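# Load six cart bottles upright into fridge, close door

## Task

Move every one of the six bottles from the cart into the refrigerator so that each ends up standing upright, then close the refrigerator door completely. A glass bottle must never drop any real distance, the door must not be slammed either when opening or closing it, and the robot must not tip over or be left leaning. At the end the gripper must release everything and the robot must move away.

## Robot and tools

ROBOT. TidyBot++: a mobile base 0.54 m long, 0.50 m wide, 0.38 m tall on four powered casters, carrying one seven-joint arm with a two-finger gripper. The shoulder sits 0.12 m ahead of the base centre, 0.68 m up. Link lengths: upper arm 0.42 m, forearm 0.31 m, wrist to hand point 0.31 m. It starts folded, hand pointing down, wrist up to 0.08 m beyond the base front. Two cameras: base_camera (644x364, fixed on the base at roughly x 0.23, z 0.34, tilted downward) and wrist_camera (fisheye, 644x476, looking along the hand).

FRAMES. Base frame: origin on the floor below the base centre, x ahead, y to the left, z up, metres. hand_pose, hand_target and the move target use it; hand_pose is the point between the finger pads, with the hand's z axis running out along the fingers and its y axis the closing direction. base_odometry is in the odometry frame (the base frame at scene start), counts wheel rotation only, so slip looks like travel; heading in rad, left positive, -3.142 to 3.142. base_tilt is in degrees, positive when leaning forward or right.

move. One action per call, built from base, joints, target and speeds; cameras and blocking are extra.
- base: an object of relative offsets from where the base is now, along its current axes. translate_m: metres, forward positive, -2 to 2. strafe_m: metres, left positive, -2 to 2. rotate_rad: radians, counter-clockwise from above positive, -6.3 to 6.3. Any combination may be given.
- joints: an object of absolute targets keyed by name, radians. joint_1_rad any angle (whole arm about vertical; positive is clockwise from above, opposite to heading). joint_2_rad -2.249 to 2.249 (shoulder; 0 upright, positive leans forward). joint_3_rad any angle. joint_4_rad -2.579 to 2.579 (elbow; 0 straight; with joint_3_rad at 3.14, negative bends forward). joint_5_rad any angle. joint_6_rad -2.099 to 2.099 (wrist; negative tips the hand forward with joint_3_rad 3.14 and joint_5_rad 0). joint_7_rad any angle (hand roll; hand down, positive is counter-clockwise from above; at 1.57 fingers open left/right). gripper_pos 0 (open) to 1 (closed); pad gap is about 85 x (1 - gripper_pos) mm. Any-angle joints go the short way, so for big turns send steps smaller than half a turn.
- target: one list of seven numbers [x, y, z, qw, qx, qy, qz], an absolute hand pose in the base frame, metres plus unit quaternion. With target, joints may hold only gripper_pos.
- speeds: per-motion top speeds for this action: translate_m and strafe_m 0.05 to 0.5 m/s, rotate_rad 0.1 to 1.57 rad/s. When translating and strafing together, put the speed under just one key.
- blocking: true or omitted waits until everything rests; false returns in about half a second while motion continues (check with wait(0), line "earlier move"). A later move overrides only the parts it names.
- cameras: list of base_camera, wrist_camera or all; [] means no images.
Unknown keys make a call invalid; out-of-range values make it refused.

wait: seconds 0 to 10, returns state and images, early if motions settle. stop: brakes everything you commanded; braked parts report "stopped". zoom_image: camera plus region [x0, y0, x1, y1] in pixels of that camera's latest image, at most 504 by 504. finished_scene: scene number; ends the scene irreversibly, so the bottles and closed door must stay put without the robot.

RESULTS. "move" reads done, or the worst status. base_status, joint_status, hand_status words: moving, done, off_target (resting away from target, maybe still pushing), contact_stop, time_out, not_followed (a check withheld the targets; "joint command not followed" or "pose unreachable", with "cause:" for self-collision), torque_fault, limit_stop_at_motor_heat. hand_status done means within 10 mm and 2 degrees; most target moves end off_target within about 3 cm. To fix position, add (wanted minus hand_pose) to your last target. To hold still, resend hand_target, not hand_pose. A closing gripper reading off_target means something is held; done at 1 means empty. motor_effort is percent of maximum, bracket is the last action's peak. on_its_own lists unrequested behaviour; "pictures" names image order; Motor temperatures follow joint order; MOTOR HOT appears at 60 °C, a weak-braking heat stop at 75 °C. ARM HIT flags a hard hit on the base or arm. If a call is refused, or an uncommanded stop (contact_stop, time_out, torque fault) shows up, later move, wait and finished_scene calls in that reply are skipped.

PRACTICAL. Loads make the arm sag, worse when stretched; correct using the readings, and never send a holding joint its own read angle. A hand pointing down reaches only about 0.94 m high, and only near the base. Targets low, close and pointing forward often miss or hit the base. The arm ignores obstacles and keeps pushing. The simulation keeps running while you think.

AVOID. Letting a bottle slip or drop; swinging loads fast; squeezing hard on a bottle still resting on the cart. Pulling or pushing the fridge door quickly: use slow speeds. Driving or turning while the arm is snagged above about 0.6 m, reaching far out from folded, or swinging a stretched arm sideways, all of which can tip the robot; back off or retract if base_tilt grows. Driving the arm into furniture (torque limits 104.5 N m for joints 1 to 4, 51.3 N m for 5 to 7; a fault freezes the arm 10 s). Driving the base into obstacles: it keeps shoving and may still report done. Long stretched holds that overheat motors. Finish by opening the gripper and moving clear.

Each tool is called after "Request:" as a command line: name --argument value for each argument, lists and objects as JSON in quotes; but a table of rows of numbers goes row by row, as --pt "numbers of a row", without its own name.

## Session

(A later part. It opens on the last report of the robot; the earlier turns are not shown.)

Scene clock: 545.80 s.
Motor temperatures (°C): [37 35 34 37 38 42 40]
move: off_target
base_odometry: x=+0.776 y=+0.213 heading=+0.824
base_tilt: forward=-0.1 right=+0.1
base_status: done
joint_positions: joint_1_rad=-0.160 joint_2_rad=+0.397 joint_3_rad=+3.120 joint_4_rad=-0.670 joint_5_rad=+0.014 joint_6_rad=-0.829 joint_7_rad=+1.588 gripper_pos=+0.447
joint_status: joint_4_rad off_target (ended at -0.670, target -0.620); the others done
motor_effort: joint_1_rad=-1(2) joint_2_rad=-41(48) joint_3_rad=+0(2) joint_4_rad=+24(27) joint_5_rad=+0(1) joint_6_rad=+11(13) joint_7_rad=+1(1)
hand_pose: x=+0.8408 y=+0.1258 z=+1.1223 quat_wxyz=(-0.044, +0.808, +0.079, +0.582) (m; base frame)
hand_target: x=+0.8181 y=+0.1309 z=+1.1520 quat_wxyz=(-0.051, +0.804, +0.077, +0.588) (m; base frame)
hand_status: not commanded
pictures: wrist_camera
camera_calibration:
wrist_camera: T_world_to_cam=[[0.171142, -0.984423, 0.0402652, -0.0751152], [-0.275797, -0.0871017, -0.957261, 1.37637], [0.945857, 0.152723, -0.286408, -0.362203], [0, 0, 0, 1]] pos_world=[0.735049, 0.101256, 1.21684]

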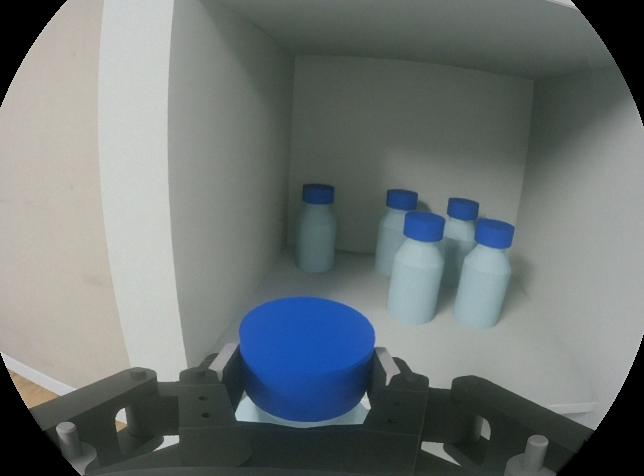

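Request:
move --base '{"translate_m":0.278}' --speeds '{"translate_m":0.25}' --cameras '["wrist_camera"]'

Request:
move --joints '{"joint_2_rad":0.395,"joint_4_rad":-0.69,"joint_6_rad":-0.74}' --cameras '[]'

Request:
move --joints '{"joint_2_rad":0.41,"joint_4_rad":-0.715,"joint_6_rad":-0.70}' --cameras '[]'

Request:
move --joints '{"joint_2_rad":0.42,"joint_4_rad":-0.73,"joint_6_rad":-0.685}' --cameras '["wrist_camera"]'

Scene clock: 553.60 s.
Motor temperatures (°C): [37 36 34 37 38 42 40]
move: done
base_odometry: x=+0.965 y=+0.418 heading=+0.825
base_tilt: forward=-0.1 right=+0.0
base_status: done
joint_positions: joint_1_rad=-0.163 joint_2_rad=+0.398 joint_3_rad=+3.120 joint_4_rad=-0.667 joint_5_rad=+0.014 joint_6_rad=-0.833 joint_7_rad=+1.588 gripper_pos=+0.447
joint_status: not commanded
motor_effort: joint_1_rad=-1(1) joint_2_rad=-41(45) joint_3_rad=+1(2) joint_4_rad=+24(25) joint_5_rad=-1(2) joint_6_rad=+11(13) joint_7_rad=+1(1)
hand_pose: x=+0.8404 y=+0.1274 z=+1.1220 quat_wxyz=(-0.044, +0.809, +0.080, +0.581) (m; base frame)
hand_target: x=+0.8181 y=+0.1309 z=+1.1520 quat_wxyz=(-0.051, +0.804, +0.077, +0.588) (m; base frame)
hand_status: not commanded
pictures: wrist_camera
camera_calibration:
wrist_camera: T_world_to_cam=[[0.173473, -0.984016, 0.0402341, -0.0754052], [-0.277645, -0.088061, -0.956639, 1.3771], [0.944892, 0.15478, -0.288484, -0.359306], [0, 0, 0, 1]] pos_world=[0.734932, 0.102683, 1.21677]

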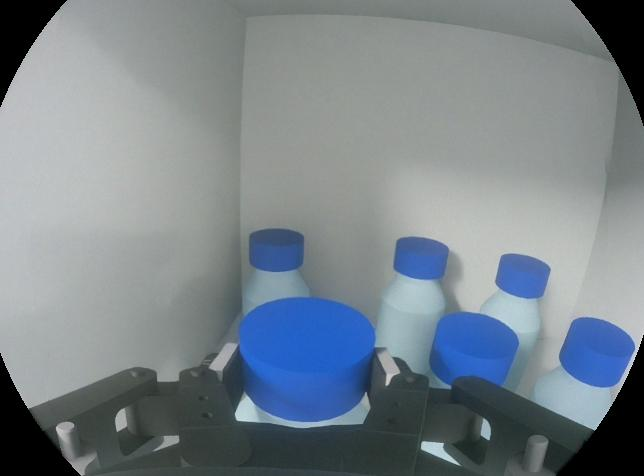

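Scene clock: 554.53 s.
Motor temperatures (°C): [37 36 34 37 38 42 40]
move: done
base_odometry: x=+0.965 y=+0.418 heading=+0.825
base_tilt: forward=-0.1 right=+0.1
base_status: not commanded
joint_positions: joint_1_rad=-0.163 joint_2_rad=+0.411 joint_3_rad=+3.120 joint_4_rad=-0.708 joint_5_rad=+0.014 joint_6_rad=-0.792 joint_7_rad=+1.588 gripper_pos=+0.447
joint_status: all done
motor_effort: joint_1_rad=+0(1) joint_2_rad=-42(43) joint_3_rad=+1(1) joint_4_rad=+25(25) joint_5_rad=+0(1) joint_6_rad=+10(14) joint_7_rad=+0(1)
hand_pose: x=+0.8518 y=+0.1297 z=+1.1012 quat_wxyz=(-0.044, +0.812, +0.080, +0.576) (m; base frame)
hand_target: x=+0.8472 y=+0.1370 z=+1.1388 quat_wxyz=(-0.053, +0.787, +0.076, +0.609) (m; base frame)
hand_status: not commanded
pictures: none
No camera images: "cameras" was empty.

Scene clock: 555.30 s.
Motor temperatures (°C): [37 36 34 37 38 42 40]
move: done
base_odometry: x=+0.965 y=+0.418 heading=+0.825
base_tilt: forward=-0.1 right=+0.1
base_status: not commanded
joint_positions: joint_1_rad=-0.163 joint_2_rad=+0.422 joint_3_rad=+3.120 joint_4_rad=-0.731 joint_5_rad=+0.014 joint_6_rad=-0.771 joint_7_rad=+1.588 gripper_pos=+0.447
joint_status: all done
motor_effort: joint_1_rad=+0(1) joint_2_rad=-42(44) joint_3_rad=+0(1) joint_4_rad=+25(26) joint_5_rad=+0(1) joint_6_rad=+11(13) joint_7_rad=+0(1)
hand_pose: x=+0.8589 y=+0.1310 z=+1.0858 quat_wxyz=(-0.044, +0.816, +0.081, +0.570) (m; base frame)
hand_target: x=+0.8584 y=+0.1393 z=+1.1251 quat_wxyz=(-0.053, +0.787, +0.076, +0.609) (m; base frame)
hand_status: not commanded
pictures: none
No camera images: "cameras" was empty.

Scene clock: 555.83 s.
Motor temperatures (°C): [37 36 34 37 38 42 40]
move: done
base_odometry: x=+0.965 y=+0.418 heading=+0.825
base_tilt: forward=-0.2 right=+0.0
base_status: not commanded
joint_positions: joint_1_rad=-0.163 joint_2_rad=+0.422 joint_3_rad=+3.120 joint_4_rad=-0.738 joint_5_rad=+0.014 joint_6_rad=-0.758 joint_7_rad=+1.588 gripper_pos=+0.447
joint_status: all done
motor_effort: joint_1_rad=-1(1) joint_2_rad=-41(42) joint_3_rad=+0(1) joint_4_rad=+23(25) joint_5_rad=+0(1) joint_6_rad=+11(11) joint_7_rad=+1(1)
hand_pose: x=+0.8605 y=+0.1314 z=+1.0848 quat_wxyz=(-0.044, +0.815, +0.081, +0.572) (m; base frame)
hand_target: x=+0.8646 y=+0.1405 z=+1.1133 quat_wxyz=(-0.053, +0.790, +0.076, +0.606) (m; base frame)
hand_status: not commanded
pictures: wrist_camera
camera_calibration:
wrist_camera: T_world_to_cam=[[0.17521, -0.983703, 0.0403733, -0.0752432], [-0.297153, -0.0919329, -0.950394, 1.35801], [0.938617, 0.154521, -0.308418, -0.362615], [0, 0, 0, 1]] pos_world=[0.757078, 0.106861, 1.18185]

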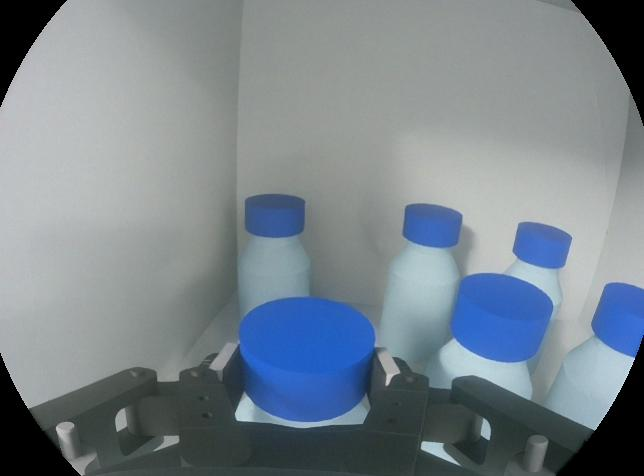

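Request:
move --joints '{"joint_2_rad":0.43,"joint_4_rad":-0.745,"joint_6_rad":-0.675}' --cameras '[]'

Request:
move --joints '{"joint_2_rad":0.436,"joint_4_rad":-0.755,"joint_6_rad":-0.668}' --cameras '[]'

Request:
move --joints '{"gripper_pos":0.18}' --cameras '["wrist_camera"]'

Request:
move --base '{"translate_m":-0.3,"strafe_m":-0.05}' --speeds '{"translate_m":0.25}' --cameras '["wrist_camera"]'

Scene clock: 562.83 s.
Motor temperatures (°C): [37 36 34 37 38 42 40]
move: done
base_odometry: x=+0.965 y=+0.418 heading=+0.825
base_tilt: forward=-0.2 right=+0.1
base_status: not commanded
joint_positions: joint_1_rad=-0.163 joint_2_rad=+0.422 joint_3_rad=+3.120 joint_4_rad=-0.745 joint_5_rad=+0.014 joint_6_rad=-0.747 joint_7_rad=+1.588 gripper_pos=+0.447
joint_status: all done
motor_effort: joint_1_rad=-1(1) joint_2_rad=-39(41) joint_3_rad=+0(1) joint_4_rad=+22(24) joint_5_rad=-1(1) joint_6_rad=+9(11) joint_7_rad=+1(1)
hand_pose: x=+0.8619 y=+0.1316 z=+1.0843 quat_wxyz=(-0.044, +0.814, +0.081, +0.574) (m; base frame)
hand_target: x=+0.8702 y=+0.1417 z=+1.0998 quat_wxyz=(-0.053, +0.795, +0.077, +0.600) (m; base frame)
hand_status: not commanded
pictures: none
No camera images: "cameras" was empty.

Scene clock: 563.33 s.
Motor temperatures (°C): [37 36 34 37 38 42 40]
move: done
base_odometry: x=+0.965 y=+0.418 heading=+0.825
base_tilt: forward=-0.2 right=+0.1
base_status: not commanded
joint_positions: joint_1_rad=-0.163 joint_2_rad=+0.423 joint_3_rad=+3.120 joint_4_rad=-0.749 joint_5_rad=+0.014 joint_6_rad=-0.738 joint_7_rad=+1.588 gripper_pos=+0.447
joint_status: all done
motor_effort: joint_1_rad=-1(1) joint_2_rad=-38(39) joint_3_rad=+1(1) joint_4_rad=+21(23) joint_5_rad=-1(1) joint_6_rad=+8(9) joint_7_rad=+1(1)
hand_pose: x=+0.8630 y=+0.1319 z=+1.0840 quat_wxyz=(-0.044, +0.812, +0.080, +0.576) (m; base frame)
hand_target: x=+0.8736 y=+0.1423 z=+1.0914 quat_wxyz=(-0.052, +0.798, +0.077, +0.596) (m; base frame)
hand_status: not commanded
pictures: none
No camera images: "cameras" was empty.

Scene clock: 564.10 s.
Motor temperatures (°C): [37 36 34 37 38 42 40]
move: done
base_odometry: x=+0.965 y=+0.418 heading=+0.825
base_tilt: forward=-0.2 right=+0.1
base_status: not commanded
joint_positions: joint_1_rad=-0.163 joint_2_rad=+0.423 joint_3_rad=+3.120 joint_4_rad=-0.750 joint_5_rad=+0.014 joint_6_rad=-0.735 joint_7_rad=+1.588 gripper_pos=+0.180
joint_status: all done
motor_effort: joint_1_rad=-1(1) joint_2_rad=-37(39) joint_3_rad=+1(1) joint_4_rad=+21(22) joint_5_rad=+0(1) joint_6_rad=+8(9) joint_7_rad=+1(1)
hand_pose: x=+0.8635 y=+0.1320 z=+1.0843 quat_wxyz=(-0.044, +0.812, +0.080, +0.577) (m; base frame)
hand_target: x=+0.8736 y=+0.1423 z=+1.0914 quat_wxyz=(-0.052, +0.798, +0.077, +0.596) (m; base frame)
hand_status: not commanded
pictures: wrist_camera
camera_calibration:
wrist_camera: T_world_to_cam=[[0.174976, -0.983743, 0.0404213, -0.0749811], [-0.286953, -0.090226, -0.953686, 1.35297], [0.941829, 0.155273, -0.298075, -0.379683], [0, 0, 0, 1]] pos_world=[0.758956, 0.107266, 1.18017]

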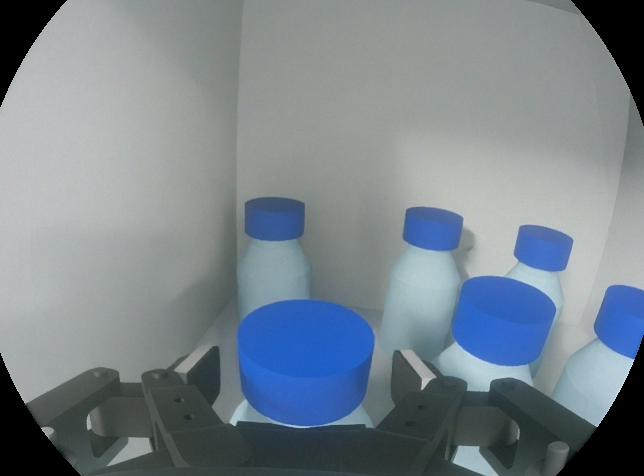

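Scene clock: 566.13 s.
Motor temperatures (°C): [37 36 34 37 38 42 40]
move: done
base_odometry: x=+0.798 y=+0.163 heading=+0.825
base_tilt: forward=-0.2 right=+0.0
base_status: done
joint_positions: joint_1_rad=-0.166 joint_2_rad=+0.428 joint_3_rad=+3.120 joint_4_rad=-0.751 joint_5_rad=+0.014 joint_6_rad=-0.734 joint_7_rad=+1.588 gripper_pos=+0.180
joint_status: not commanded
motor_effort: joint_1_rad=+0(2) joint_2_rad=-37(42) joint_3_rad=+1(1) joint_4_rad=+21(22) joint_5_rad=+0(1) joint_6_rad=+7(9) joint_7_rad=+1(2)
hand_pose: x=+0.8649 y=+0.1349 z=+1.0808 quat_wxyz=(-0.045, +0.813, +0.082, +0.575) (m; base frame)
hand_target: x=+0.8736 y=+0.1423 z=+1.0914 quat_wxyz=(-0.052, +0.798, +0.077, +0.596) (m; base frame)
hand_status: not commanded
pictures: wrist_camera
camera_calibration:
wrist_camera: T_world_to_cam=[[0.178565, -0.9831, 0.0403636, -0.0753604], [-0.290643, -0.0918942, -0.952409, 1.35232], [0.940022, 0.158335, -0.30214, -0.376992], [0, 0, 0, 1]] pos_world=[0.76088, 0.109875, 1.1771]

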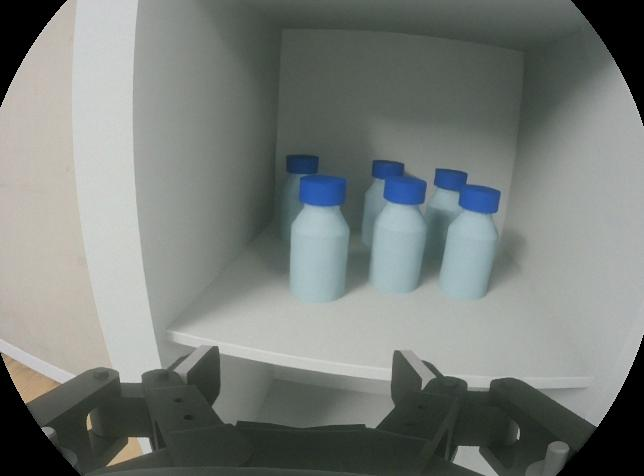

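Request:
move --base '{"translate_m":-0.38,"strafe_m":0.0}' --joints '{"joint_1_rad":0,"joint_2_rad":-0.08,"joint_4_rad":-1.845,"joint_6_rad":-0.08,"gripper_pos":1.0}' --cameras '["wrist_camera"]'

Request:
move --base '{"strafe_m":-0.2}' --joints '{"joint_1_rad":0.8}' --cameras '["wrist_camera"]'

Scene clock: 589.50 s.
Motor temperatures (°C): [36 36 34 37 38 42 40]
move: done
base_odometry: x=+0.541 y=-0.116 heading=+0.826
base_tilt: forward=-0.1 right=+0.1
base_status: done
joint_positions: joint_1_rad=-0.016 joint_2_rad=-0.064 joint_3_rad=+3.120 joint_4_rad=-1.836 joint_5_rad=+0.014 joint_6_rad=-0.153 joint_7_rad=+1.588 gripper_pos=+0.999
joint_status: all done
motor_effort: joint_1_rad=+0(3) joint_2_rad=-20(41) joint_3_rad=+1(1) joint_4_rad=+21(23) joint_5_rad=-1(2) joint_6_rad=+7(9) joint_7_rad=+1(1)
hand_pose: x=+0.6913 y=+0.0226 z=+0.9312 quat_wxyz=(+0.000, +0.820, +0.028, +0.572) (m; base frame)
hand_target: x=+0.6931 y=+0.0137 z=+0.9562 quat_wxyz=(+0.001, +0.797, +0.016, +0.604) (m; base frame)
hand_status: not commanded
pictures: wrist_camera
camera_calibration:
wrist_camera: T_world_to_cam=[[0.0403513, -0.997865, 0.0513586, -0.063055], [-0.311663, -0.0614056, -0.948206, 1.15901], [0.949336, 0.0222548, -0.313475, -0.234081], [0, 0, 0, 1]] pos_world=[0.585987, 0.0134589, 1.02884]

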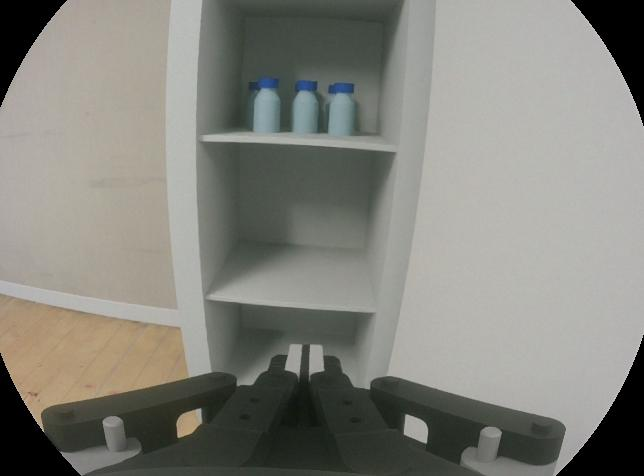

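Scene clock: 591.57 s.
Motor temperatures (°C): [36 36 34 37 38 42 40]
move: done
base_odometry: x=+0.688 y=-0.252 heading=+0.825
base_tilt: forward=-0.1 right=+0.1
base_status: done
joint_positions: joint_1_rad=+0.787 joint_2_rad=-0.067 joint_3_rad=+3.120 joint_4_rad=-1.836 joint_5_rad=+0.014 joint_6_rad=-0.150 joint_7_rad=+1.588 gripper_pos=+0.999
joint_status: all done
motor_effort: joint_1_rad=+0(4) joint_2_rad=-20(21) joint_3_rad=+1(5) joint_4_rad=+21(22) joint_5_rad=+0(1) joint_6_rad=+8(9) joint_7_rad=+1(1)
hand_pose: x=+0.5325 y=-0.3959 z=+0.9332 quat_wxyz=(+0.224, +0.764, -0.294, +0.528) (m; base frame)
hand_target: x=+0.5288 y=-0.4023 z=+0.9562 quat_wxyz=(+0.236, +0.740, -0.295, +0.556) (m; base frame)
hand_status: not commanded
pictures: wrist_camera
camera_calibration:
wrist_camera: T_world_to_cam=[[-0.690226, -0.721765, 0.0514176, 0.0238723], [-0.25721, 0.178311, -0.949762, 1.15314], [0.676337, -0.668776, -0.30872, -0.205975], [0, 0, 0, 1]] pos_world=[0.452383, -0.326137, 1.03039]

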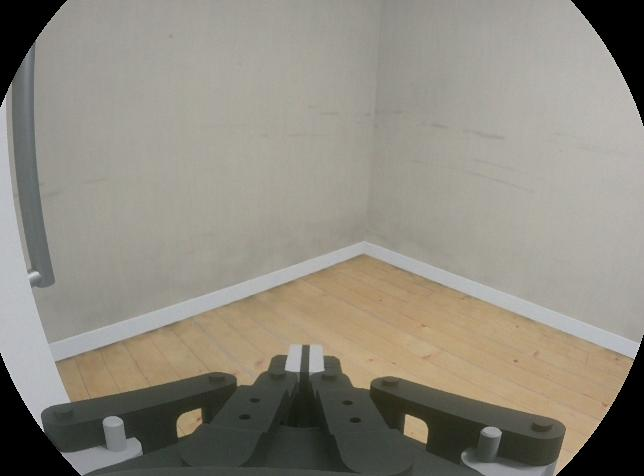

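Request:
move --base '{"translate_m":0.25,"strafe_m":-0.42}' --speeds '{"strafe_m":0.35}' --joints '{"joint_2_rad":-0.16,"joint_4_rad":-1.29,"joint_6_rad":-0.78}' --cameras '["wrist_camera"]'

Request:
move --base '{"strafe_m":-0.13,"translate_m":0.04}' --joints '{"joint_1_rad":0}' --cameras '["all"]'

Scene clock: 604.77 s.
Motor temperatures (°C): [36 36 34 36 38 42 40]
move: done
base_odometry: x=+1.166 y=-0.354 heading=+0.825
base_tilt: forward=-0.2 right=+0.1
base_status: done
joint_positions: joint_1_rad=+0.787 joint_2_rad=-0.151 joint_3_rad=+3.120 joint_4_rad=-1.315 joint_5_rad=+0.014 joint_6_rad=-0.696 joint_7_rad=+1.588 gripper_pos=+0.999
joint_status: all done
motor_effort: joint_1_rad=-1(1) joint_2_rad=-15(20) joint_3_rad=+1(2) joint_4_rad=+21(24) joint_5_rad=-1(1) joint_6_rad=+8(9) joint_7_rad=+1(1)
hand_pose: x=+0.4964 y=-0.3630 z=+1.1331 quat_wxyz=(+0.236, +0.747, -0.291, +0.549) (m; base frame)
hand_target: x=+0.4814 y=-0.3597 z=+1.1277 quat_wxyz=(+0.229, +0.756, -0.308, +0.530) (m; base frame)
hand_status: not commanded
pictures: wrist_camera
camera_calibration:
wrist_camera: T_world_to_cam=[[-0.697986, -0.714203, 0.0522467, 0.0181452], [-0.215698, 0.140108, -0.966356, 1.31212], [0.682854, -0.685773, -0.251845, -0.171659], [0, 0, 0, 1]] pos_world=[0.412906, -0.288598, 1.2238]

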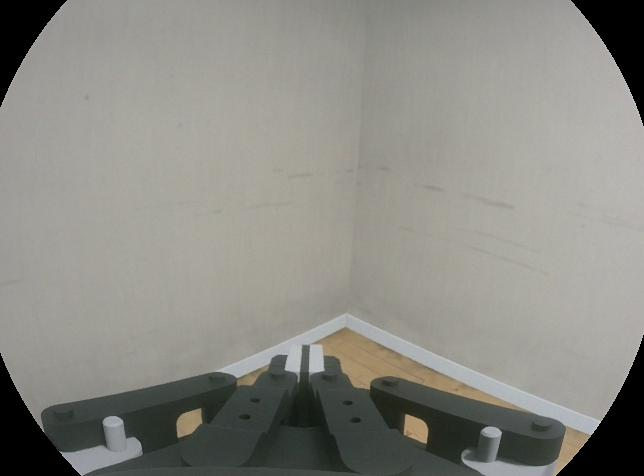

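Scene clock: 606.83 s.
Motor temperatures (°C): [36 36 34 36 38 42 40]
move: done
base_odometry: x=+1.289 y=-0.412 heading=+0.825
base_tilt: forward=-0.2 right=+0.1
base_status: done
joint_positions: joint_1_rad=+0.014 joint_2_rad=-0.152 joint_3_rad=+3.120 joint_4_rad=-1.315 joint_5_rad=+0.014 joint_6_rad=-0.698 joint_7_rad=+1.588 gripper_pos=+0.999
joint_status: all done
motor_effort: joint_1_rad=-1(2) joint_2_rad=-16(20) joint_3_rad=+1(3) joint_4_rad=+21(21) joint_5_rad=-1(2) joint_6_rad=+8(9) joint_7_rad=+1(1)
hand_pose: x=+0.6418 y=+0.0036 z=+1.1336 quat_wxyz=(+0.011, +0.802, +0.012, +0.598) (m; base frame)
hand_target: x=+0.6295 y=+0.0094 z=+1.1277 quat_wxyz=(+0.005, +0.816, +0.011, +0.578) (m; base frame)
hand_status: not commanded
pictures: base_camera, wrist_camera
camera_calibration:
wrist_camera: T_world_to_cam=[[-0.00111976, -0.998632, 0.0522834, -0.0648272], [-0.252405, -0.0503083, -0.966313, 1.31677], [0.967621, -0.0142786, -0.252004, -0.204485], [0, 0, 0, 1]] pos_world=[0.530152, -0.00141358, 1.22427]

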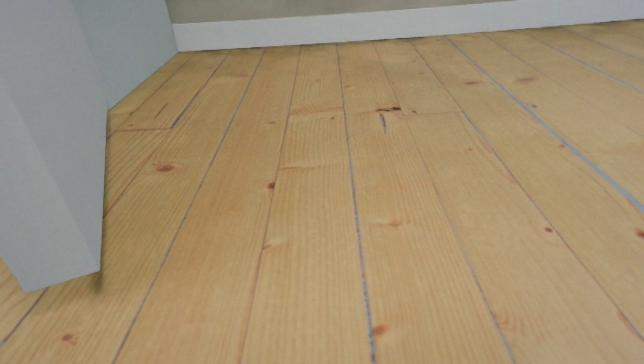

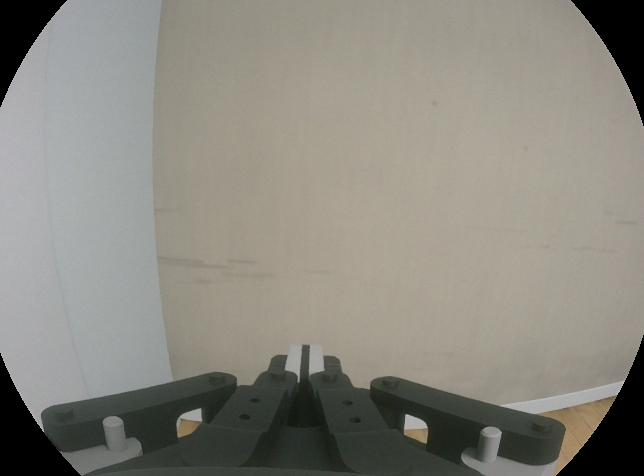

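Request:
move --base '{"strafe_m":0.13}' --speeds '{"strafe_m":0.1}' --cameras '["wrist_camera"]'

Request:
move --base '{"strafe_m":0.12}' --speeds '{"strafe_m":0.05}' --cameras '["wrist_camera"]'

Scene clock: 613.33 s.
Motor temperatures (°C): [36 36 34 36 38 42 40]
move: done
base_odometry: x=+1.193 y=-0.324 heading=+0.825
base_tilt: forward=-0.2 right=+0.1
base_status: done
joint_positions: joint_1_rad=+0.008 joint_2_rad=-0.152 joint_3_rad=+3.120 joint_4_rad=-1.315 joint_5_rad=+0.014 joint_6_rad=-0.698 joint_7_rad=+1.588 gripper_pos=+0.999
joint_status: not commanded
motor_effort: joint_1_rad=+0(2) joint_2_rad=-16(17) joint_3_rad=+1(4) joint_4_rad=+21(21) joint_5_rad=+0(1) joint_6_rad=+8(9) joint_7_rad=+1(1)
hand_pose: x=+0.6416 y=+0.0070 z=+1.1336 quat_wxyz=(+0.010, +0.802, +0.015, +0.598) (m; base frame)
hand_target: x=+0.6295 y=+0.0094 z=+1.1277 quat_wxyz=(+0.005, +0.816, +0.011, +0.578) (m; base frame)
hand_status: not commanded
pictures: wrist_camera
camera_calibration:
wrist_camera: T_world_to_cam=[[0.00524612, -0.998618, 0.0522952, -0.0655962], [-0.252149, -0.0519271, -0.966294, 1.31677], [0.967674, -0.00811688, -0.252073, -0.204266], [0, 0, 0, 1]] pos_world=[0.53003, 0.00121277, 1.22433]

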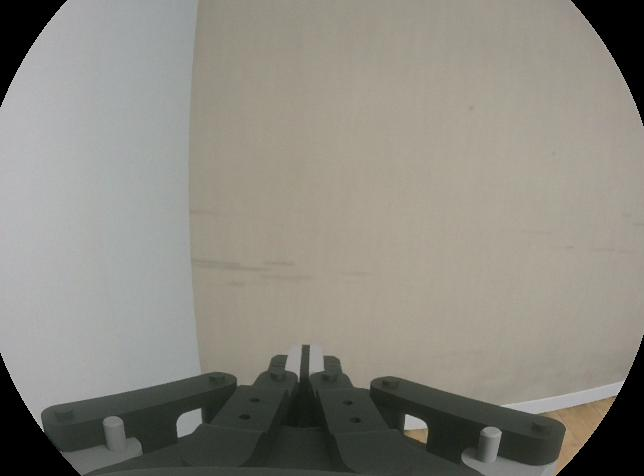

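Scene clock: 616.23 s.
Motor temperatures (°C): [36 35 34 37 38 42 40]
move: done
base_odometry: x=+1.105 y=-0.242 heading=+0.825
base_tilt: forward=-0.2 right=+0.1
base_status: done
joint_positions: joint_1_rad=+0.008 joint_2_rad=-0.156 joint_3_rad=+3.128 joint_4_rad=-1.315 joint_5_rad=+0.015 joint_6_rad=-0.704 joint_7_rad=+1.588 gripper_pos=+0.999
joint_status: not commanded
motor_effort: joint_1_rad=-2(6) joint_2_rad=-16(19) joint_3_rad=-1(5) joint_4_rad=+21(21) joint_5_rad=-1(3) joint_6_rad=+8(9) joint_7_rad=+1(1)
hand_pose: x=+0.6396 y=+0.0027 z=+1.1338 quat_wxyz=(+0.011, +0.802, +0.012, +0.597) (m; base frame)
hand_target: x=+0.6295 y=+0.0094 z=+1.1277 quat_wxyz=(+0.005, +0.816, +0.011, +0.578) (m; base frame)
hand_status: not commanded
pictures: wrist_camera
camera_calibration:
wrist_camera: T_world_to_cam=[[-0.0019196, -0.998667, 0.0515832, -0.0644862], [-0.254541, -0.0493963, -0.9658, 1.31721], [0.96706, -0.014984, -0.254107, -0.199592], [0, 0, 0, 1]] pos_world=[0.528179, -0.00232566, 1.22477]

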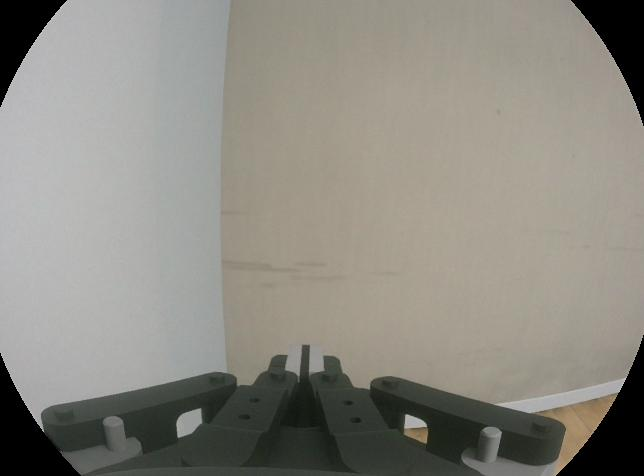

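Request:
move --base '{"strafe_m":0.12}' --speeds '{"strafe_m":0.05}' --cameras '["wrist_camera"]'

Scene clock: 621.67 s.
Motor temperatures (°C): [36 35 34 37 38 42 40]
move: done
base_odometry: x=+1.017 y=-0.161 heading=+0.825
base_tilt: forward=-0.2 right=+0.1
base_status: done
joint_positions: joint_1_rad=+0.013 joint_2_rad=-0.211 joint_3_rad=+3.133 joint_4_rad=-1.313 joint_5_rad=+0.015 joint_6_rad=-0.720 joint_7_rad=+1.588 gripper_pos=+0.999
joint_status: not commanded
motor_effort: joint_1_rad=-3(8) joint_2_rad=-3(16) joint_3_rad=-2(6) joint_4_rad=+22(24) joint_5_rad=-1(4) joint_6_rad=+11(13) joint_7_rad=+0(1)
hand_pose: x=+0.6126 y=-0.0030 z=+1.1580 quat_wxyz=(+0.015, +0.790, +0.007, +0.613) (m; base frame)
hand_target: x=+0.6295 y=+0.0094 z=+1.1277 quat_wxyz=(+0.005, +0.816, +0.011, +0.578) (m; base frame)
hand_status: not commanded
pictures: wrist_camera
camera_calibration:
wrist_camera: T_world_to_cam=[[-0.0148448, -0.998594, 0.0508903, -0.0626957], [-0.215245, -0.0465111, -0.975452, 1.32057], [0.976447, -0.0254343, -0.214252, -0.21933], [0, 0, 0, 1]] pos_world=[0.497481, -0.00676467, 1.24436]

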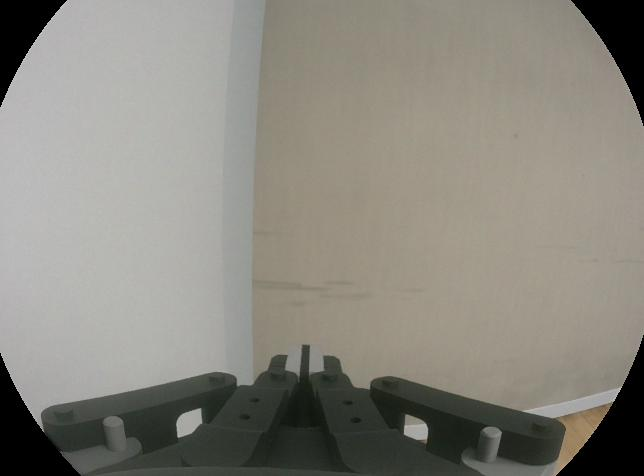

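Request:
wait --seconds 0.5 --cameras '["all"]'

Scene clock: 627.67 s.
Motor temperatures (°C): [36 35 34 37 38 42 40]
base_odometry: x=+1.017 y=-0.161 heading=+0.825
base_tilt: forward=-0.2 right=+0.1
base_status: done
joint_positions: joint_1_rad=+0.013 joint_2_rad=-0.211 joint_3_rad=+3.133 joint_4_rad=-1.313 joint_5_rad=+0.015 joint_6_rad=-0.720 joint_7_rad=+1.588 gripper_pos=+0.999
joint_status: not commanded
motor_effort: joint_1_rad=-3(8) joint_2_rad=-3(16) joint_3_rad=-2(6) joint_4_rad=+22(24) joint_5_rad=-1(4) joint_6_rad=+10(13) joint_7_rad=+0(1)
hand_pose: x=+0.6127 y=-0.0030 z=+1.1580 quat_wxyz=(+0.015, +0.790, +0.007, +0.613) (m; base frame)
hand_target: x=+0.6295 y=+0.0094 z=+1.1277 quat_wxyz=(+0.005, +0.816, +0.011, +0.578) (m; base frame)
hand_status: not commanded
wait: 0.50 s; at rest from the start
pictures: base_camera, wrist_camera
camera_calibration:
wrist_camera: T_world_to_cam=[[-0.0148404, -0.998594, 0.0508905, -0.0626964], [-0.215331, -0.04651, -0.975433, 1.32057], [0.976428, -0.0254341, -0.214338, -0.219269], [0, 0, 0, 1]] pos_world=[0.497531, -0.00676531, 1.24432]

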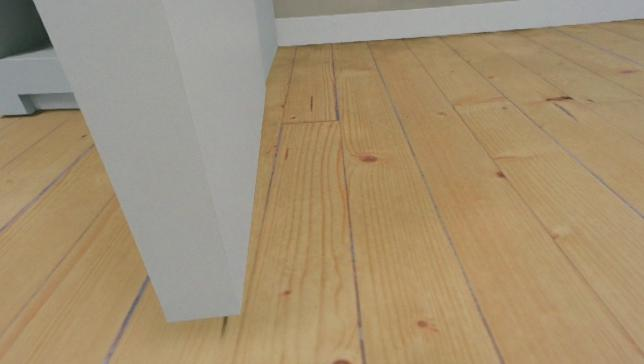

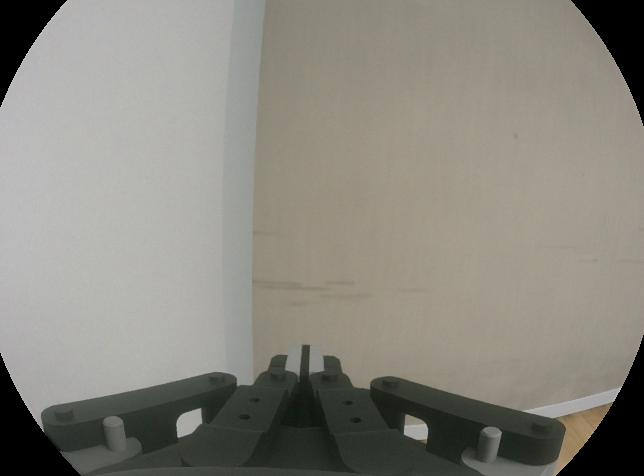

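Request:
move --base '{"strafe_m":0.1}' --speeds '{"strafe_m":0.05}' --cameras '["all"]'

Scene clock: 634.77 s.
Motor temperatures (°C): [36 35 34 37 38 42 40]
move: done
base_odometry: x=+0.944 y=-0.093 heading=+0.825
base_tilt: forward=-0.2 right=+0.0
base_status: done
joint_positions: joint_1_rad=+0.011 joint_2_rad=-0.159 joint_3_rad=+3.135 joint_4_rad=-1.302 joint_5_rad=+0.015 joint_6_rad=-0.726 joint_7_rad=+1.588 gripper_pos=+0.999
joint_status: not commanded
motor_effort: joint_1_rad=+0(9) joint_2_rad=-15(18) joint_3_rad=+1(9) joint_4_rad=+21(23) joint_5_rad=+0(5) joint_6_rad=+8(13) joint_7_rad=+0(1)
hand_pose: x=+0.6360 y=-0.0036 z=+1.1362 quat_wxyz=(+0.014, +0.804, +0.007, +0.594) (m; base frame)
hand_target: x=+0.6295 y=+0.0094 z=+1.1277 quat_wxyz=(+0.005, +0.816, +0.011, +0.578) (m; base frame)
hand_status: not commanded
pictures: base_camera, wrist_camera
camera_calibration:
wrist_camera: T_world_to_cam=[[-0.0128627, -0.998617, 0.0509699, -0.0632344], [-0.261061, -0.0458523, -0.964233, 1.32068], [0.965237, -0.0257089, -0.26011, -0.187621], [0, 0, 0, 1]] pos_world=[0.525063, -0.00741445, 1.22786]

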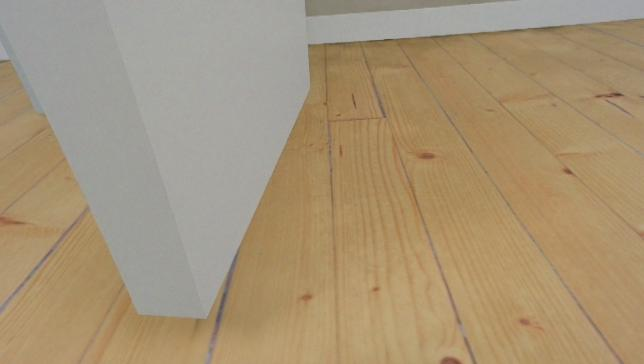

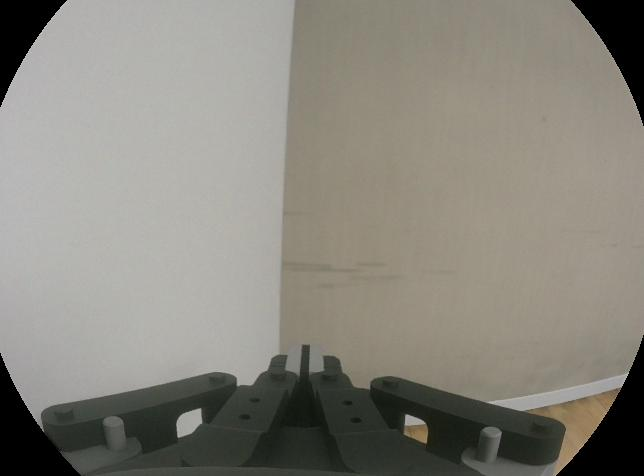

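Request:
move --base '{"strafe_m":0.12}' --speeds '{"strafe_m":0.05}' --cameras '["all"]'

Scene clock: 640.10 s.
Motor temperatures (°C): [36 35 34 37 38 42 40]
move: done
base_odometry: x=+0.855 y=-0.011 heading=+0.825
base_tilt: forward=-0.2 right=+0.0
base_status: done
joint_positions: joint_1_rad=+0.010 joint_2_rad=-0.158 joint_3_rad=+3.134 joint_4_rad=-1.302 joint_5_rad=+0.015 joint_6_rad=-0.726 joint_7_rad=+1.588 gripper_pos=+0.999
joint_status: not commanded
motor_effort: joint_1_rad=-1(5) joint_2_rad=-15(19) joint_3_rad=+1(4) joint_4_rad=+21(21) joint_5_rad=+0(1) joint_6_rad=+8(9) joint_7_rad=+1(2)
hand_pose: x=+0.6361 y=-0.0022 z=+1.1361 quat_wxyz=(+0.014, +0.804, +0.008, +0.594) (m; base frame)
hand_target: x=+0.6295 y=+0.0094 z=+1.1277 quat_wxyz=(+0.005, +0.816, +0.011, +0.578) (m; base frame)
hand_status: not commanded
pictures: base_camera, wrist_camera
camera_calibration:
wrist_camera: T_world_to_cam=[[-0.0101936, -0.998637, 0.0511789, -0.0636944], [-0.261224, -0.0467448, -0.964146, 1.32063], [0.965224, -0.0231972, -0.260391, -0.187414], [0, 0, 0, 1]] pos_world=[0.525227, -0.00622248, 1.22774]

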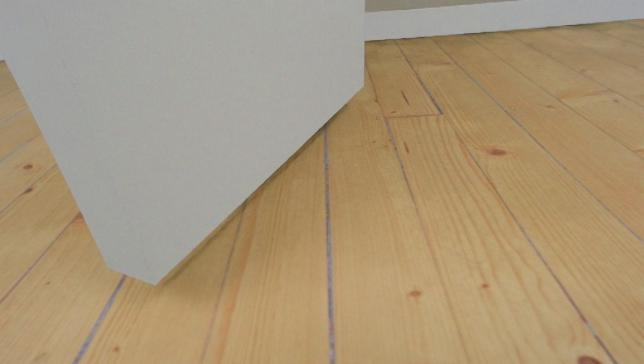

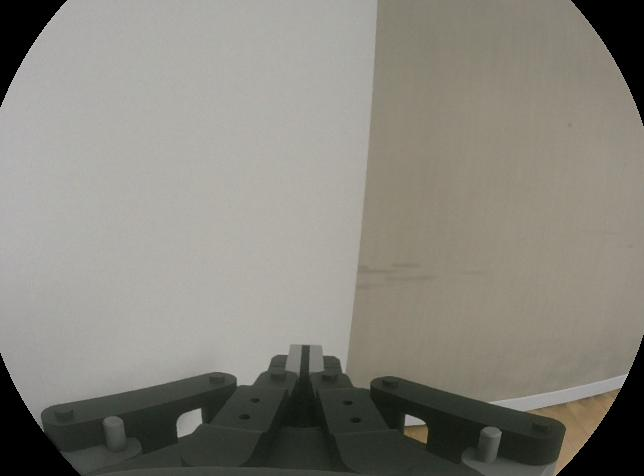

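Request:
move --base '{"strafe_m":0.12}' --speeds '{"strafe_m":0.05}' --cameras '["all"]'

Scene clock: 646.30 s.
Motor temperatures (°C): [36 35 34 37 38 42 40]
move: done
base_odometry: x=+0.767 y=+0.071 heading=+0.825
base_tilt: forward=-0.2 right=+0.1
base_status: done
joint_positions: joint_1_rad=+0.008 joint_2_rad=-0.158 joint_3_rad=+3.132 joint_4_rad=-1.302 joint_5_rad=+0.015 joint_6_rad=-0.726 joint_7_rad=+1.588 gripper_pos=+0.999
joint_status: not commanded
motor_effort: joint_1_rad=+0(3) joint_2_rad=-15(16) joint_3_rad=+1(4) joint_4_rad=+21(21) joint_5_rad=+0(1) joint_6_rad=+8(9) joint_7_rad=+1(1)
hand_pose: x=+0.6361 y=-0.0007 z=+1.1361 quat_wxyz=(+0.013, +0.804, +0.009, +0.594) (m; base frame)
hand_target: x=+0.6295 y=+0.0094 z=+1.1277 quat_wxyz=(+0.005, +0.816, +0.011, +0.578) (m; base frame)
hand_status: not commanded
pictures: base_camera, wrist_camera
camera_calibration:
wrist_camera: T_world_to_cam=[[-0.00762698, -0.99865, 0.0513826, -0.0641386], [-0.261104, -0.0476127, -0.964136, 1.3206], [0.965281, -0.0207697, -0.260388, -0.187408], [0, 0, 0, 1]] pos_world=[0.525228, -0.00506698, 1.22774]

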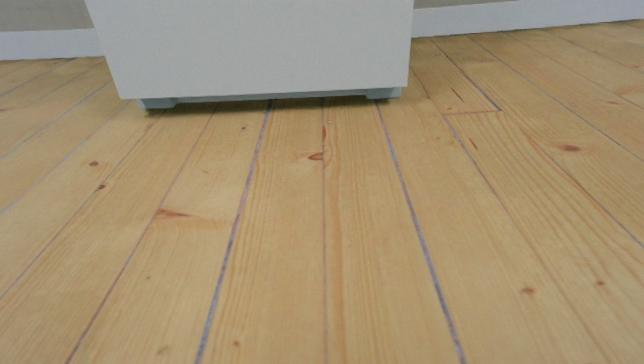

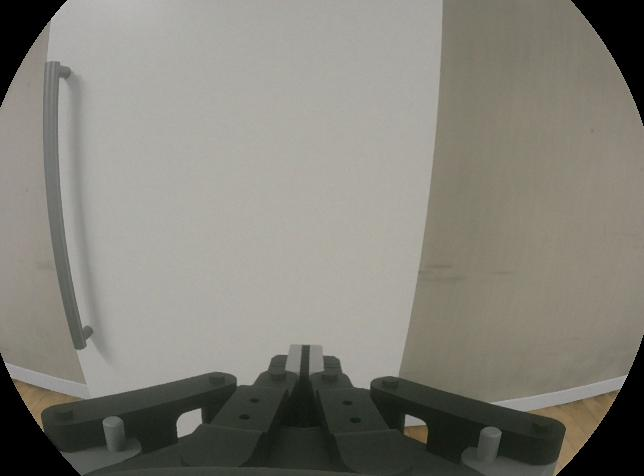

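Request:
move --base '{"strafe_m":0.13,"translate_m":0.28}' --speeds '{"translate_m":0.3}' --cameras '["wrist_camera"]'

Request:
move --base '{"translate_m":0.15}' --speeds '{"translate_m":0.05}' --cameras '["all"]'

Scene clock: 653.80 s.
Motor temperatures (°C): [36 35 34 37 38 42 40]
move: done
base_odometry: x=+0.862 y=+0.365 heading=+0.825
base_tilt: forward=-0.1 right=+0.1
base_status: done
joint_positions: joint_1_rad=+0.008 joint_2_rad=-0.159 joint_3_rad=+3.132 joint_4_rad=-1.302 joint_5_rad=+0.015 joint_6_rad=-0.726 joint_7_rad=+1.588 gripper_pos=+0.999
joint_status: not commanded
motor_effort: joint_1_rad=+0(1) joint_2_rad=-15(19) joint_3_rad=+2(2) joint_4_rad=+20(21) joint_5_rad=+1(1) joint_6_rad=+7(9) joint_7_rad=+1(1)
hand_pose: x=+0.6359 y=-0.0007 z=+1.1363 quat_wxyz=(+0.013, +0.804, +0.009, +0.594) (m; base frame)
hand_target: x=+0.6295 y=+0.0094 z=+1.1277 quat_wxyz=(+0.005, +0.816, +0.011, +0.578) (m; base frame)
hand_status: not commanded
pictures: wrist_camera
camera_calibration:
wrist_camera: T_world_to_cam=[[-0.00765416, -0.99865, 0.0513829, -0.0641356], [-0.260594, -0.0476169, -0.964273, 1.32064], [0.965418, -0.0207708, -0.259878, -0.187773], [0, 0, 0, 1]] pos_world=[0.524939, -0.00506459, 1.22795]

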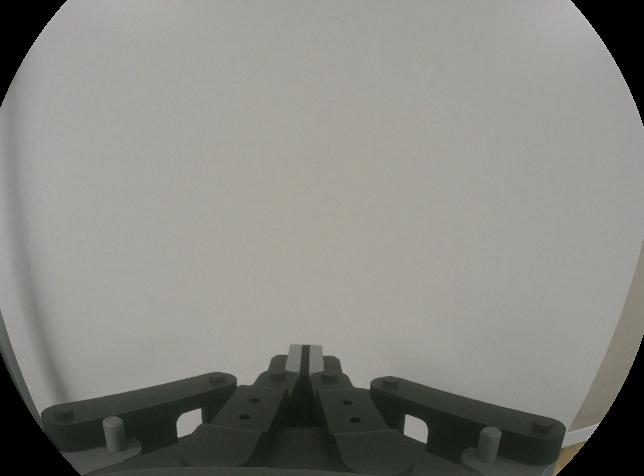

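Scene clock: 657.20 s.
Motor temperatures (°C): [36 35 34 37 38 42 40]
move: done
base_odometry: x=+0.963 y=+0.475 heading=+0.825
base_tilt: forward=-0.2 right=+0.1
base_status: done
joint_positions: joint_1_rad=+0.008 joint_2_rad=-0.254 joint_3_rad=+3.132 joint_4_rad=-1.326 joint_5_rad=+0.015 joint_6_rad=-0.830 joint_7_rad=+1.588 gripper_pos=+0.999
joint_status: not commanded
motor_effort: joint_1_rad=-1(1) joint_2_rad=+6(16) joint_3_rad=+1(2) joint_4_rad=+26(28) joint_5_rad=-1(1) joint_6_rad=+23(30) joint_7_rad=+1(1)
hand_pose: x=+0.5835 y=-0.0008 z=+1.1382 quat_wxyz=(+0.013, +0.814, +0.009, +0.581) (m; base frame)
hand_target: x=+0.6295 y=+0.0094 z=+1.1277 quat_wxyz=(+0.005, +0.816, +0.011, +0.578) (m; base frame)
hand_status: not commanded
pictures: base_camera, wrist_camera
camera_calibration:
wrist_camera: T_world_to_cam=[[-0.00759612, -0.998628, 0.0518029, -0.0652304], [-0.292877, -0.0473108, -0.954979, 1.31701], [0.95612, -0.022426, -0.292116, -0.0946449], [0, 0, 0, 1]] pos_world=[0.47572, -0.00495442, 1.23345]

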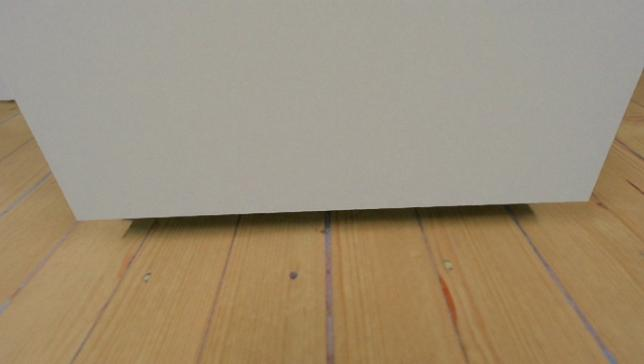

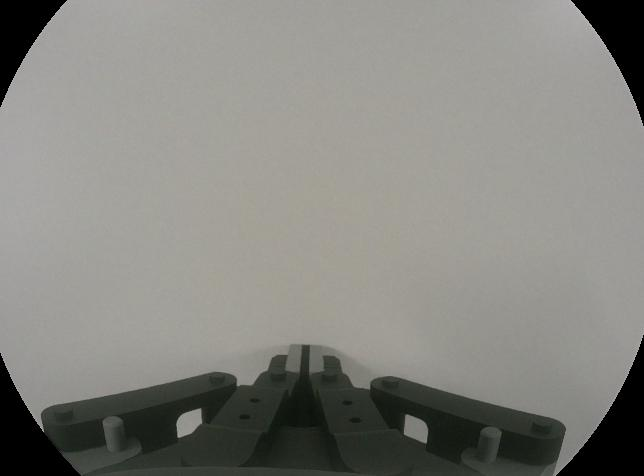

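Pressed flush (5 cm deflection). Back off.

Request:
move --base '{"translate_m":-0.6}' --speeds '{"translate_m":0.3}' --cameras '["all"]'

Scene clock: 662.47 s.
Motor temperatures (°C): [36 35 34 37 38 42 40]
move: done
base_odometry: x=+0.556 y=+0.034 heading=+0.825
base_tilt: forward=-0.2 right=+0.1
base_status: done
joint_positions: joint_1_rad=+0.008 joint_2_rad=-0.163 joint_3_rad=+3.131 joint_4_rad=-1.304 joint_5_rad=+0.015 joint_6_rad=-0.791 joint_7_rad=+1.588 gripper_pos=+0.999
joint_status: not commanded
motor_effort: joint_1_rad=-1(4) joint_2_rad=-14(22) joint_3_rad=+2(3) joint_4_rad=+20(24) joint_5_rad=+0(1) joint_6_rad=+7(22) joint_7_rad=+1(2)
hand_pose: x=+0.6276 y=-0.0001 z=+1.1178 quat_wxyz=(+0.013, +0.823, +0.010, +0.568) (m; base frame)
hand_target: x=+0.6295 y=+0.0094 z=+1.1277 quat_wxyz=(+0.005, +0.816, +0.011, +0.578) (m; base frame)
hand_status: not commanded
pictures: base_camera, wrist_camera
camera_calibration:
wrist_camera: T_world_to_cam=[[-0.00381401, -0.998659, 0.0516262, -0.0653098], [-0.321522, -0.0476606, -0.945702, 1.31812], [0.946895, -0.0202059, -0.320909, -0.104691], [0, 0, 0, 1]] pos_world=[0.522685, -0.00451534, 1.21632]

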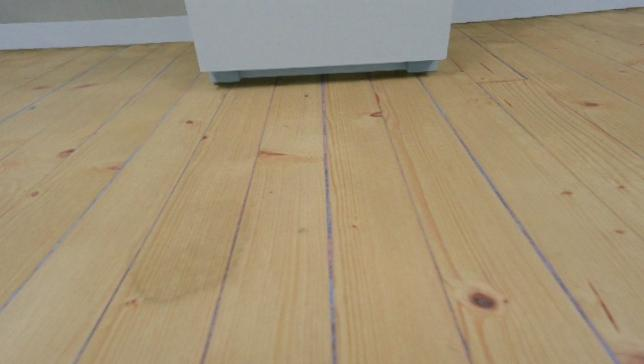

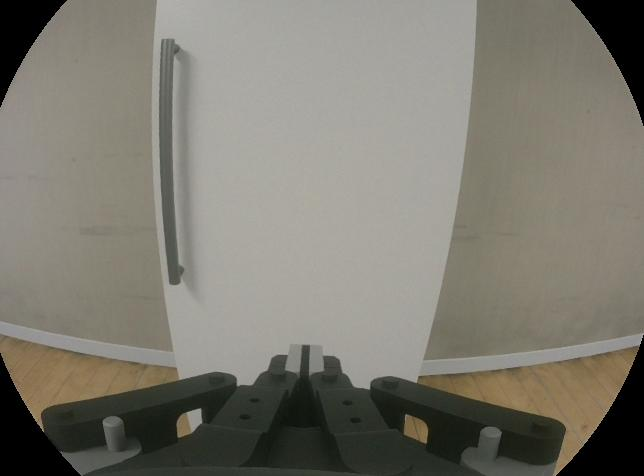

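Request:
move

Scene clock: 665.47 s.
Motor temperatures (°C): [36 35 34 37 38 42 40]
base_odometry: x=+0.556 y=+0.034 heading=+0.825
base_tilt: forward=-0.1 right=+0.1
base_status: done
joint_positions: joint_1_rad=+0.008 joint_2_rad=-0.163 joint_3_rad=+3.131 joint_4_rad=-1.304 joint_5_rad=+0.015 joint_6_rad=-0.791 joint_7_rad=+1.588 gripper_pos=+0.999
joint_status: not commanded
motor_effort: joint_1_rad=+0(4) joint_2_rad=-15(22) joint_3_rad=+1(3) joint_4_rad=+21(24) joint_5_rad=+0(1) joint_6_rad=+7(22) joint_7_rad=+1(2)
hand_pose: x=+0.6276 y=-0.0001 z=+1.1178 quat_wxyz=(+0.013, +0.823, +0.010, +0.568) (m; base frame)
hand_target: x=+0.6295 y=+0.0094 z=+1.1277 quat_wxyz=(+0.005, +0.816, +0.011, +0.578) (m; base frame)
hand_status: not commanded
pictures: base_camera, wrist_camera
camera_calibration:
wrist_camera: T_world_to_cam=[[-0.00381401, -0.998659, 0.0516262, -0.0653098], [-0.321522, -0.0476606, -0.945702, 1.31812], [0.946895, -0.0202059, -0.320909, -0.104691], [0, 0, 0, 1]] pos_world=[0.522685, -0.00451534, 1.21632]

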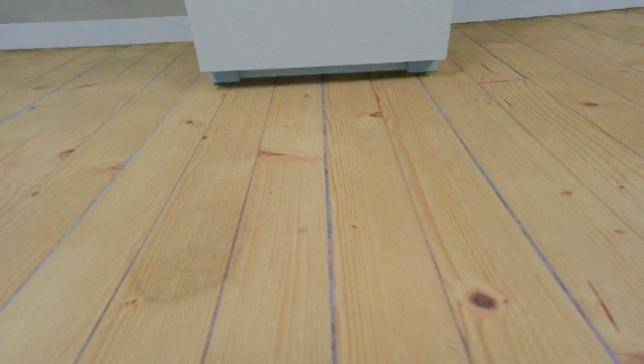

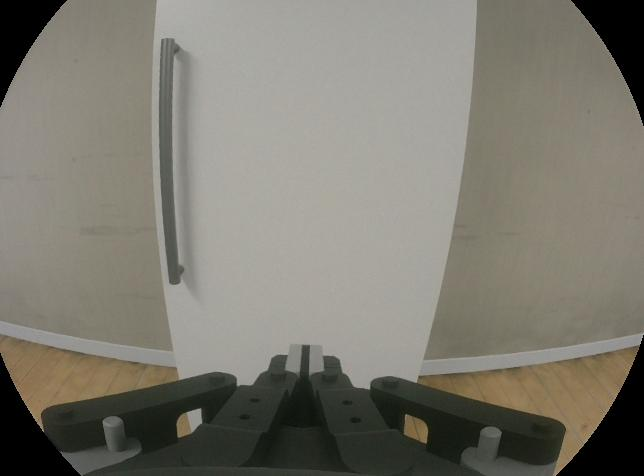

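Request:
finished_scene --scene 2

The scene is finished: the task was done.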